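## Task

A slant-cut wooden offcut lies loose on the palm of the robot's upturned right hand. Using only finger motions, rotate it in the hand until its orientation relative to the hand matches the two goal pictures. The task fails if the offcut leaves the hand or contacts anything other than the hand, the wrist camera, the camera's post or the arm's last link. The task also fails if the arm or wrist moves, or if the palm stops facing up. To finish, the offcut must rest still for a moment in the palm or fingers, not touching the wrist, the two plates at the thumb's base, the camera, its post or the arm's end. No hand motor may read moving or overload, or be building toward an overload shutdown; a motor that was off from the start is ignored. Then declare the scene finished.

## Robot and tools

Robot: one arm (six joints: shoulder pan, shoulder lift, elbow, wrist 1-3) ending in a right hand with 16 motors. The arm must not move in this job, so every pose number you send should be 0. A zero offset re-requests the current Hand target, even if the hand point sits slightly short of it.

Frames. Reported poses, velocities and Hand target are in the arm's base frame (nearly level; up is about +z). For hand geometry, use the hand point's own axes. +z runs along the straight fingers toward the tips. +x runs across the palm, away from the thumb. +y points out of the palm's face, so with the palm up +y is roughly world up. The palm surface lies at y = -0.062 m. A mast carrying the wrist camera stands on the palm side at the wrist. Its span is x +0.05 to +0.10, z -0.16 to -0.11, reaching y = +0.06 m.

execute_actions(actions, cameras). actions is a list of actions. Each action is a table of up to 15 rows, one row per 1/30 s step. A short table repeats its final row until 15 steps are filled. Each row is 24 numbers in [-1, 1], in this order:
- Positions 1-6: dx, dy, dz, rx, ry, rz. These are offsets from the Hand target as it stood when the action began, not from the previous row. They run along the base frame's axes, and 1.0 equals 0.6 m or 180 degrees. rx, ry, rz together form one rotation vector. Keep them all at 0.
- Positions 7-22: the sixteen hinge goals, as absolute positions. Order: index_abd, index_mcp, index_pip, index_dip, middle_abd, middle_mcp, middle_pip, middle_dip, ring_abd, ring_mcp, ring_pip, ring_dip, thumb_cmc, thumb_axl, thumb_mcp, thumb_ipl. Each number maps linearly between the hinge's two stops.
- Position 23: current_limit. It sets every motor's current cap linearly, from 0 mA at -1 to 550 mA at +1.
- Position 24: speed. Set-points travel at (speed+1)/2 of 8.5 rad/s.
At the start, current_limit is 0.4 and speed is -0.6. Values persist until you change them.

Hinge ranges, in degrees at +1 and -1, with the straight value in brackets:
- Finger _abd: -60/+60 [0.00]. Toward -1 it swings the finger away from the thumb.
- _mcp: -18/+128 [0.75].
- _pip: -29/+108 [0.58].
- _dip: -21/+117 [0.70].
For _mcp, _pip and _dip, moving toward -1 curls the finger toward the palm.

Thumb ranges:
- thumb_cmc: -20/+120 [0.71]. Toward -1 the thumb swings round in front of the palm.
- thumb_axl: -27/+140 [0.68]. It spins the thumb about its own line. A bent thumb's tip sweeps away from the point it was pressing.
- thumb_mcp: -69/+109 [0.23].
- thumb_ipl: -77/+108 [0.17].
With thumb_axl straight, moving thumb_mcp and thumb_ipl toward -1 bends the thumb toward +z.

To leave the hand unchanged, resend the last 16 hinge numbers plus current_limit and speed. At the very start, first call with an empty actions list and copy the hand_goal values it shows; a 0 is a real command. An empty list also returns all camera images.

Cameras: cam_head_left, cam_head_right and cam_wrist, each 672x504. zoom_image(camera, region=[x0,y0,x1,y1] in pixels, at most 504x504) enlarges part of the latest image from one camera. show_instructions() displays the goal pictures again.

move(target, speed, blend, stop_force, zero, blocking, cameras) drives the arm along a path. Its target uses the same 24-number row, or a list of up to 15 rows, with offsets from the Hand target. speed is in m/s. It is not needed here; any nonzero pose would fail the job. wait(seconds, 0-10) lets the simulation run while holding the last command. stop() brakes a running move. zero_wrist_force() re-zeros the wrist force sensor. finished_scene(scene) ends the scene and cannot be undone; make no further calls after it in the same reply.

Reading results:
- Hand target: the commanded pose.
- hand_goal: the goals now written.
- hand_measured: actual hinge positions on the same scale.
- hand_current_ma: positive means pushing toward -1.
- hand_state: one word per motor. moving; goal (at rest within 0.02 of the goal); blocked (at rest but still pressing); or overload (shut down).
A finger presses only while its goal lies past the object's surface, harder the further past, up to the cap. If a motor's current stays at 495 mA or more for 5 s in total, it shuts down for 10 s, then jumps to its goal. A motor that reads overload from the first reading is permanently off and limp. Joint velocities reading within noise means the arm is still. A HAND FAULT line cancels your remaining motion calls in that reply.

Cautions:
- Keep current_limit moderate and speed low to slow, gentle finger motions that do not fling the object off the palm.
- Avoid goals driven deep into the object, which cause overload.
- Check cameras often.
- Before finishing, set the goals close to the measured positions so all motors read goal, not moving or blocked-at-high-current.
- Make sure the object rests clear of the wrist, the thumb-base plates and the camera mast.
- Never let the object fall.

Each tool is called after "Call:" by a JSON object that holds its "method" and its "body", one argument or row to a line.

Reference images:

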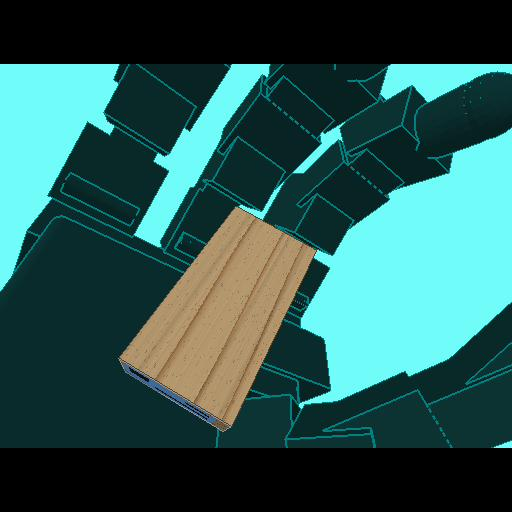

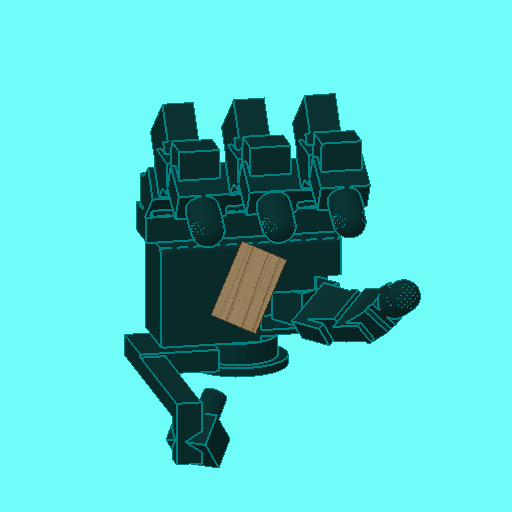

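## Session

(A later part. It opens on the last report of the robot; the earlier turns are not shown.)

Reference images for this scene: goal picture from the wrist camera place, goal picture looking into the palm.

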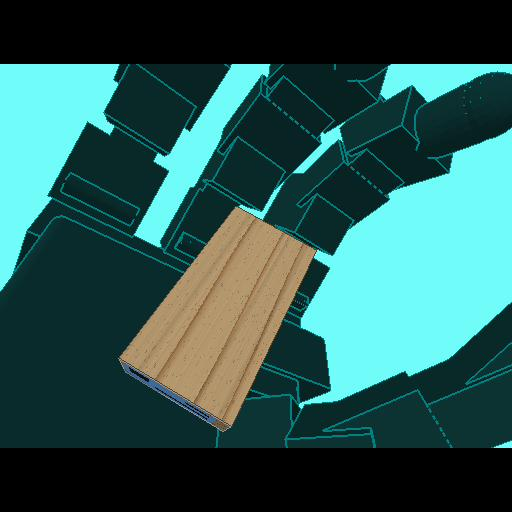

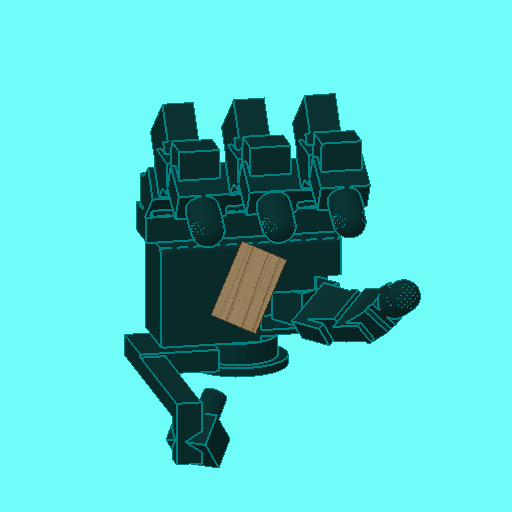

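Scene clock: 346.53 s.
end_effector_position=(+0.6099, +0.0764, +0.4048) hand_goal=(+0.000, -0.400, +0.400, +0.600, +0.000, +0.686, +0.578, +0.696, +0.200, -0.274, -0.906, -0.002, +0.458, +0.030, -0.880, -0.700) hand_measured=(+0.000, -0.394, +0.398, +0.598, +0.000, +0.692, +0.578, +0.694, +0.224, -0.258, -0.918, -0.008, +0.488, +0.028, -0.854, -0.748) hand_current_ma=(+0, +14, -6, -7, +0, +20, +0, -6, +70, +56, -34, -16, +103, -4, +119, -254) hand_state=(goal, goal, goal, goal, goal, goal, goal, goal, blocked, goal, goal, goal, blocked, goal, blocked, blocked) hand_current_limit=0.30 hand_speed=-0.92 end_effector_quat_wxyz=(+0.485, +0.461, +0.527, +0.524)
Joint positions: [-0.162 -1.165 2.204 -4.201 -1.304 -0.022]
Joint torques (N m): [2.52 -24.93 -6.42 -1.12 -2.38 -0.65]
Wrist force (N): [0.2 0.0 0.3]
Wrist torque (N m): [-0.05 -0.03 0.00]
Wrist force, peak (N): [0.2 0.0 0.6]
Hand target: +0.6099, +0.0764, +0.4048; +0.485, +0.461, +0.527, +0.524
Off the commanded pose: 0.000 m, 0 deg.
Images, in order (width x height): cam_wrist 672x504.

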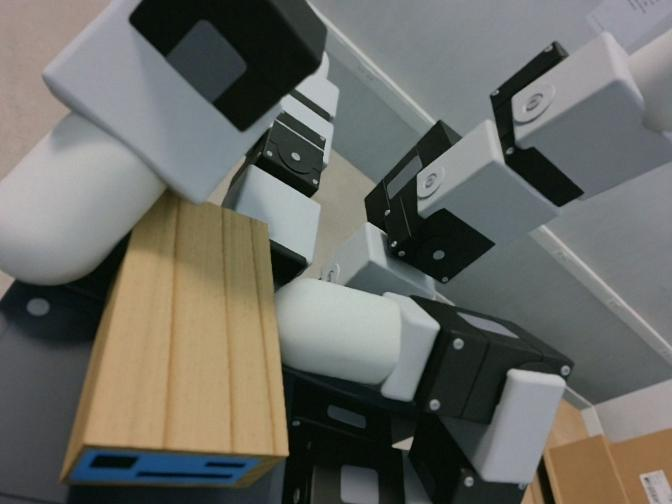

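Call:
{"method": "execute_actions", "body": {
  "actions": [
    [[0,0,0,0,0,0, 0,-0.4,0.4,0.6, 0,0.685,0.577,0.696, 0.16,-0.178,-0.869,-0.21, 0.457,0.030,-0.903,-0.676, 0.3,-0.92]],
    [[0,0,0,0,0,0, 0,-0.4,0.4,0.6, 0,0.685,0.577,0.696, 0.097,-0.096,-0.822,-0.413, 0.457,0.030,-0.903,-0.676, 0.3,-0.92]]
  ],
  "cameras": ["cam_wrist"]
}}

Scene clock: 352.97 s.
end_effector_position=(+0.6099, +0.0764, +0.4048) hand_goal=(+0.000, -0.400, +0.400, +0.600, +0.000, +0.686, +0.578, +0.696, +0.098, -0.096, -0.822, -0.412, +0.458, +0.030, -0.902, -0.676) hand_measured=(+0.000, -0.394, +0.398, +0.598, +0.000, +0.692, +0.578, +0.694, +0.126, -0.094, -0.846, -0.414, +0.484, +0.028, -0.890, -0.686) hand_current_ma=(+0, +14, -6, -7, +0, +20, +0, -6, +79, +5, -77, -6, +90, -6, +52, -42) hand_state=(goal, goal, goal, goal, goal, goal, goal, goal, blocked, goal, blocked, goal, blocked, goal, goal, goal) hand_current_limit=0.30 hand_speed=-0.92 end_effector_quat_wxyz=(+0.485, +0.461, +0.527, +0.524)
Joint positions: [-0.162 -1.165 2.204 -4.201 -1.304 -0.022]
Joint torques (N m): [2.11 -25.38 -5.76 -0.72 -2.31 -0.41]
Wrist force (N): [-0.1 0.0 0.5]
Wrist torque (N m): [-0.05 0.00 -0.03]
Wrist force, peak (N): [0.0 -0.3 0.6]
Hand target: +0.6099, +0.0764, +0.4048; +0.485, +0.461, +0.527, +0.524
Off the commanded pose: 0.000 m, 0 deg.
Images, in order (width x height): cam_wrist 672x504.

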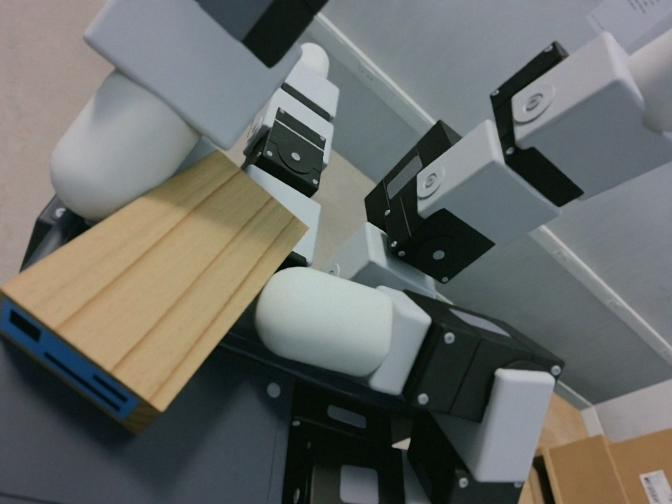

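Call:
{"method": "execute_actions", "body": {
  "actions": [
    [[0,0,0,0,0,0, 0,-0.4,0.4,0.6, 0,0.685,0.577,0.696, 0.083,-0.144,-0.737,-0.501, 0.457,-0.008,-0.892,-0.639, 0.3,-0.92]],
    [[0,0,0,0,0,0, 0,-0.4,0.4,0.6, 0,0.685,0.577,0.696, 0.07,-0.192,-0.653,-0.588, 0.457,-0.042,-0.8865,-0.592, 0.3,-0.92]]
  ],
  "cameras": ["cam_wrist"]
}}

Scene clock: 361.47 s.
end_effector_position=(+0.6099, +0.0764, +0.4048) hand_goal=(+0.000, -0.400, +0.400, +0.600, +0.000, +0.686, +0.578, +0.696, +0.070, -0.192, -0.652, -0.588, +0.458, -0.042, -0.886, -0.592) hand_measured=(+0.000, -0.394, +0.398, +0.598, +0.000, +0.692, +0.578, +0.694, +0.108, -0.166, -0.694, -0.600, +0.488, -0.050, -0.870, -0.610) hand_current_ma=(+0, +14, -6, -7, +0, +20, +0, -6, +116, +90, -147, -35, +106, -28, +65, -77) hand_state=(goal, goal, goal, goal, goal, goal, goal, goal, blocked, blocked, blocked, goal, blocked, goal, goal, goal) hand_current_limit=0.30 hand_speed=-0.92 end_effector_quat_wxyz=(+0.485, +0.461, +0.527, +0.524)
Joint positions: [-0.162 -1.165 2.204 -4.201 -1.304 -0.022]
Joint torques (N m): [2.67 -25.22 -4.95 -0.54 -2.2 -0.7]
Wrist force (N): [0.1 -0.1 0.4]
Wrist torque (N m): [-0.07 -0.02 -0.01]
Wrist force, peak (N): [0.2 -0.2 0.6]
Hand target: +0.6099, +0.0764, +0.4048; +0.485, +0.461, +0.527, +0.524
Off the commanded pose: 0.000 m, 0 deg.
Images, in order (width x height): cam_wrist 672x504.

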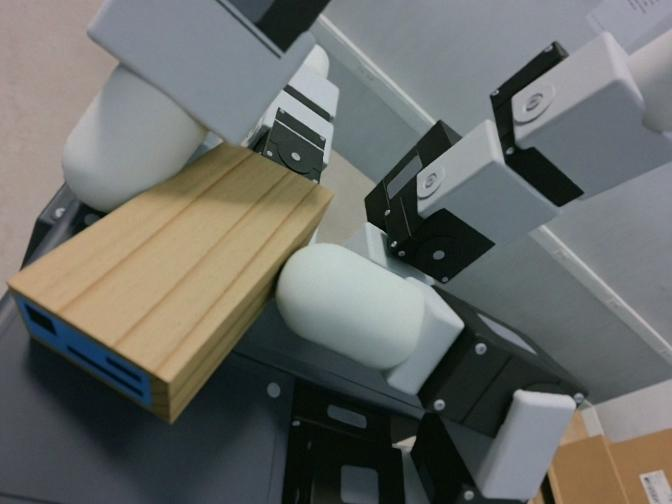

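Call:
{"method": "zoom_image", "body": {
  "camera": "cam_wrist",
  "region": [0, 100, 360, 440]
}}

Call:
{"method": "zoom_image", "body": {
  "camera": "cam_head_left",
  "region": [30, 200, 170, 320]
}}

Scaled by 1.400 from the camera's 672x504 image, which has a finer 960x720 frame.

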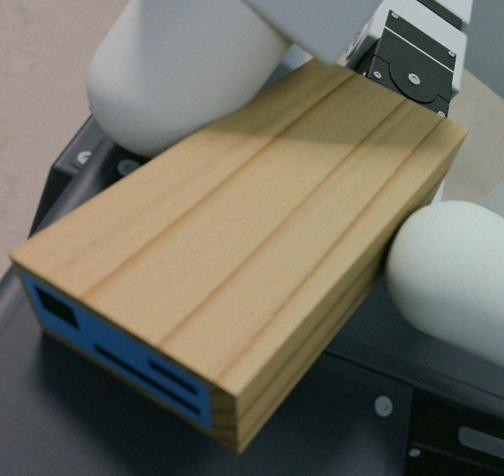

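This scene's latest camera images include none from cam_head_left. They are from: cam_wrist. cam_head_left's image comes with the result of a call that names it in "cameras".

Call:
{"method": "execute_actions", "body": {
  "actions": [
    [[0,0,0,0,0,0, 0,-0.4,0.4,0.6, 0,0.685,0.577,0.696, 0.067,-0.226,-0.539,-0.68, 0.457,-0.04,-0.89,-0.56, 0.3,-0.93]],
    [[0,0,0,0,0,0, 0,-0.4,0.4,0.6, 0,0.685,0.577,0.696, 0.067,-0.26,-0.425,-0.772, 0.457,-0.038,-0.893,-0.531, 0.3,-0.93]]
  ],
  "cameras": ["cam_wrist"]
}}

Call:
{"method": "zoom_image", "body": {
  "camera": "cam_wrist",
  "region": [0, 100, 360, 440]
}}

Scene clock: 373.00 s.
end_effector_position=(+0.6099, +0.0764, +0.4048) hand_goal=(+0.000, -0.400, +0.400, +0.600, +0.000, +0.686, +0.578, +0.696, +0.068, -0.260, -0.424, -0.772, +0.458, -0.038, -0.892, -0.530) hand_measured=(+0.000, -0.394, +0.398, +0.598, +0.000, +0.692, +0.578, +0.694, +0.094, -0.230, -0.468, -0.790, +0.510, -0.054, -0.860, -0.536) hand_current_ma=(+0, +14, -6, -7, +0, +20, +0, -6, +73, +113, -163, -57, +199, -61, +154, -27) hand_state=(goal, goal, goal, goal, goal, goal, goal, goal, blocked, blocked, blocked, goal, blocked, goal, blocked, goal) hand_current_limit=0.30 hand_speed=-0.93 end_effector_quat_wxyz=(+0.485, +0.461, +0.527, +0.524)
Joint positions: [-0.162 -1.165 2.204 -4.201 -1.304 -0.022]
Joint torques (N m): [1.76 -26.42 -6.46 -0.57 -2.45 -0.3]
Wrist force (N): [0.2 -0.1 0.3]
Wrist torque (N m): [-0.05 -0.04 0.00]
Wrist force, peak (N): [0.2 -0.1 0.5]
Hand target: +0.6099, +0.0764, +0.4048; +0.485, +0.461, +0.527, +0.524
Off the commanded pose: 0.000 m, 0 deg.
Images, in order (width x height): cam_wrist 672x504.

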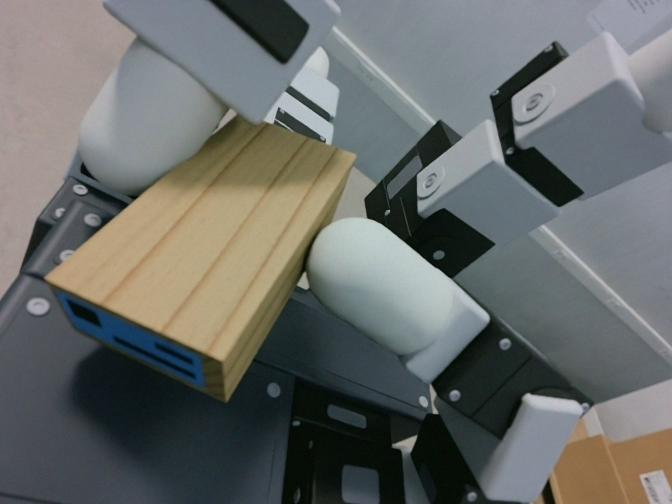

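Scaled by 1.400 from the camera's 672x504 image, which has a finer 960x720 frame.

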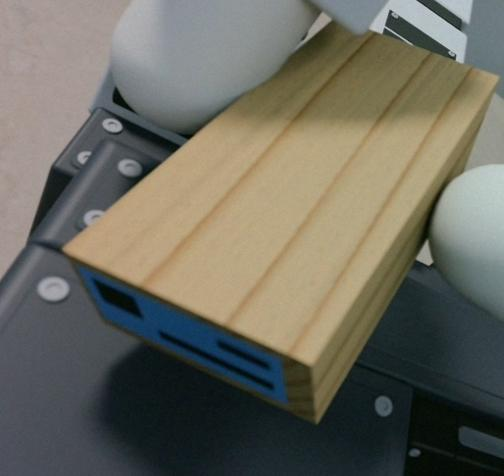

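Call:
{"method": "execute_actions", "body": {
  "actions": [
    [[0,0,0,0,0,0, 0,-0.4,0.4,0.6, 0,0.685,0.577,0.696, 0.067,-0.26,-0.477,-0.735, 0.457,-0.002,-0.90,-0.588, 0.3,-0.93]]
  ],
  "cameras": ["cam_wrist"]
}}

Call:
{"method": "zoom_image", "body": {
  "camera": "cam_wrist",
  "region": [0, 100, 360, 440]
}}

Scene clock: 381.30 s.
end_effector_position=(+0.6099, +0.0764, +0.4048) hand_goal=(+0.000, -0.400, +0.400, +0.600, +0.000, +0.686, +0.578, +0.696, +0.068, -0.260, -0.476, -0.734, +0.458, -0.002, -0.900, -0.588) hand_measured=(+0.000, -0.394, +0.398, +0.598, +0.000, +0.692, +0.578, +0.694, +0.094, -0.230, -0.492, -0.774, +0.510, -0.030, -0.860, -0.596) hand_current_ma=(+0, +14, -6, -7, +0, +20, +0, -6, +72, +113, -47, -144, +202, -116, +198, -28) hand_state=(goal, goal, goal, goal, goal, goal, goal, goal, blocked, blocked, goal, blocked, blocked, blocked, blocked, goal) hand_current_limit=0.30 hand_speed=-0.93 end_effector_quat_wxyz=(+0.485, +0.461, +0.527, +0.524)
Joint positions: [-0.162 -1.165 2.204 -4.201 -1.304 -0.022]
Joint torques (N m): [2.41 -25.91 -5.7 -0.57 -2.41 -0.41]
Wrist force (N): [0.1 0.0 0.2]
Wrist torque (N m): [-0.03 -0.01 -0.01]
Wrist force, peak (N): [0.1 -0.4 0.5]
Hand target: +0.6099, +0.0764, +0.4048; +0.485, +0.461, +0.527, +0.524
Off the commanded pose: 0.000 m, 0 deg.
Images, in order (width x height): cam_wrist 672x504.

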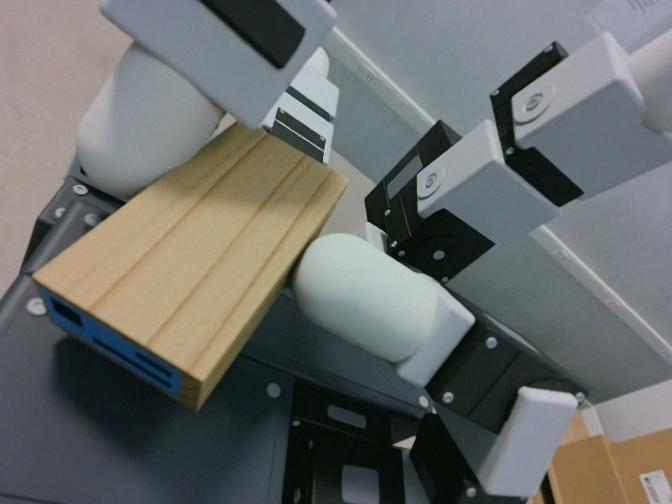

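Scaled by 1.400 from the camera's 672x504 image, which has a finer 960x720 frame.

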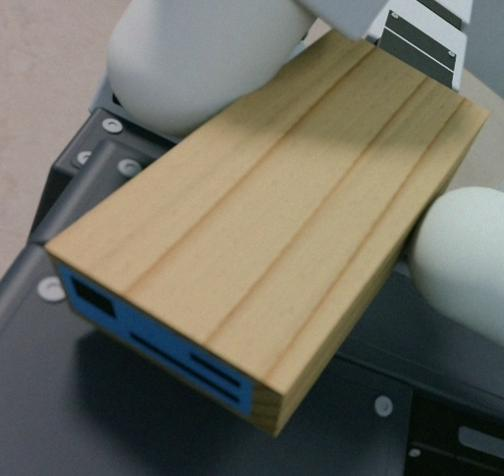

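Call:
{"method": "execute_actions", "body": {
  "actions": [
    [[0,0,0,0,0,0, 0,-0.4,0.4,0.6, 0,0.685,0.577,0.696, 0.087,-0.313,-0.413,-0.81, 0.457,-0.002,-0.90,-0.588, 0.3,-0.94]],
    [[0,0,0,0,0,0, 0,-0.4,0.4,0.6, 0,0.685,0.577,0.696, 0.108,-0.367,-0.349,-0.888, 0.457,-0.002,-0.90,-0.588, 0.3,-0.94]]
  ],
  "cameras": ["cam_wrist"]
}}

Call:
{"method": "zoom_image", "body": {
  "camera": "cam_wrist",
  "region": [0, 100, 360, 440]
}}

Scene clock: 395.43 s.
end_effector_position=(+0.6099, +0.0764, +0.4048) hand_goal=(+0.000, -0.400, +0.400, +0.600, +0.000, +0.686, +0.578, +0.696, +0.108, -0.366, -0.348, -0.888, +0.458, -0.002, -0.900, -0.588) hand_measured=(+0.000, -0.394, +0.398, +0.598, +0.000, +0.692, +0.578, +0.694, +0.116, -0.320, -0.392, -0.906, +0.516, -0.030, -0.860, -0.598) hand_current_ma=(+0, +14, -6, -7, +0, +20, +0, -6, +19, +180, -156, -61, +224, -116, +198, -44) hand_state=(goal, goal, goal, goal, goal, goal, goal, goal, goal, blocked, blocked, goal, blocked, blocked, blocked, goal) hand_current_limit=0.30 hand_speed=-0.94 end_effector_quat_wxyz=(+0.485, +0.461, +0.527, +0.524)
Joint positions: [-0.162 -1.165 2.204 -4.201 -1.304 -0.022]
Joint torques (N m): [2.34 -25.16 -6.75 -0.17 -2.32 -0.13]
Wrist force (N): [0.1 -0.3 0.1]
Wrist torque (N m): [-0.07 -0.01 -0.02]
Wrist force, peak (N): [0.2 -0.4 0.4]
Hand target: +0.6099, +0.0764, +0.4048; +0.485, +0.461, +0.527, +0.524
Off the commanded pose: 0.000 m, 0 deg.
Images, in order (width x height): cam_wrist 672x504.

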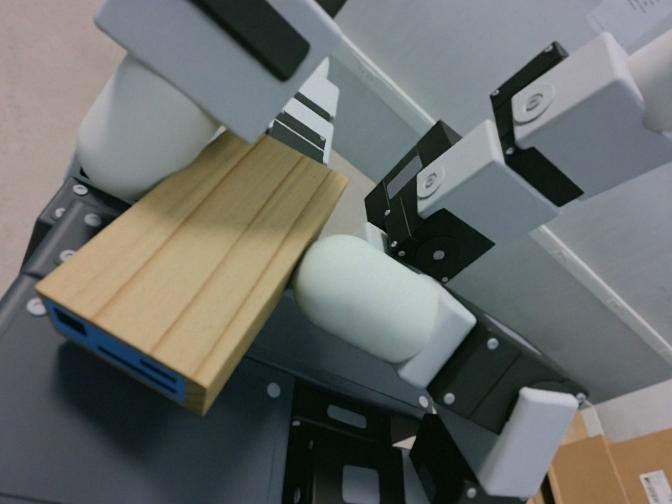

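Scaled by 1.400 from the camera's 672x504 image, which has a finer 960x720 frame.

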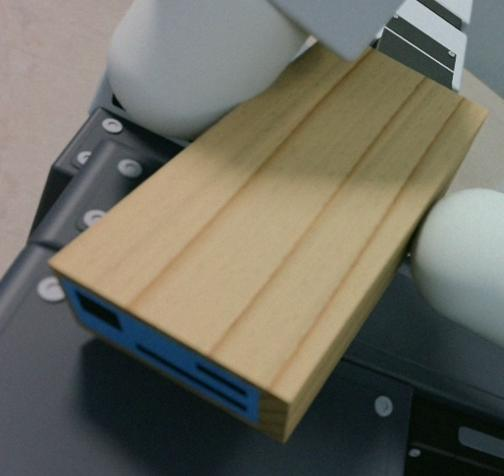

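Call:
{"method": "wait", "body": {
  "seconds": 0.5,
  "cameras": ["cam_wrist"]
}}

Scene clock: 399.40 s.
end_effector_position=(+0.6099, +0.0764, +0.4048) hand_goal=(+0.000, -0.400, +0.400, +0.600, +0.000, +0.686, +0.578, +0.696, +0.108, -0.366, -0.348, -0.888, +0.458, -0.002, -0.900, -0.588) hand_measured=(+0.000, -0.394, +0.398, +0.598, +0.000, +0.692, +0.578, +0.694, +0.116, -0.320, -0.392, -0.906, +0.516, -0.030, -0.860, -0.598) hand_current_ma=(+0, +14, -6, -7, +0, +20, +0, -6, +19, +180, -156, -61, +224, -116, +198, -44) hand_state=(goal, goal, goal, goal, goal, goal, goal, goal, goal, blocked, blocked, goal, blocked, blocked, blocked, goal) hand_current_limit=0.30 hand_speed=-0.94 end_effector_quat_wxyz=(+0.485, +0.461, +0.527, +0.524)
Joint positions: [-0.162 -1.165 2.204 -4.201 -1.304 -0.022]
Joint torques (N m): [1.45 -27.38 -6.71 0.02 -2.3 -0.26]
Wrist force (N): [0.3 0.0 0.4]
Wrist torque (N m): [-0.05 -0.04 0.00]
Wrist force, peak (N): [0.2 -0.2 0.6]
Hand target: +0.6099, +0.0764, +0.4048; +0.485, +0.461, +0.527, +0.524
Off the commanded pose: 0.000 m, 0 deg.
wait: 0.50 s; at rest from the start
Images, in order (width x height): cam_wrist 672x504.

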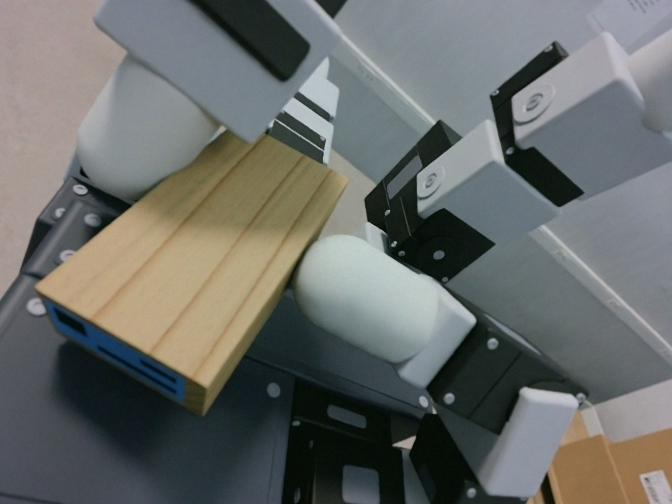

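Call:
{"method": "finished_scene", "body": {
  "scene": 2
}}

The scene is finished: the task was done.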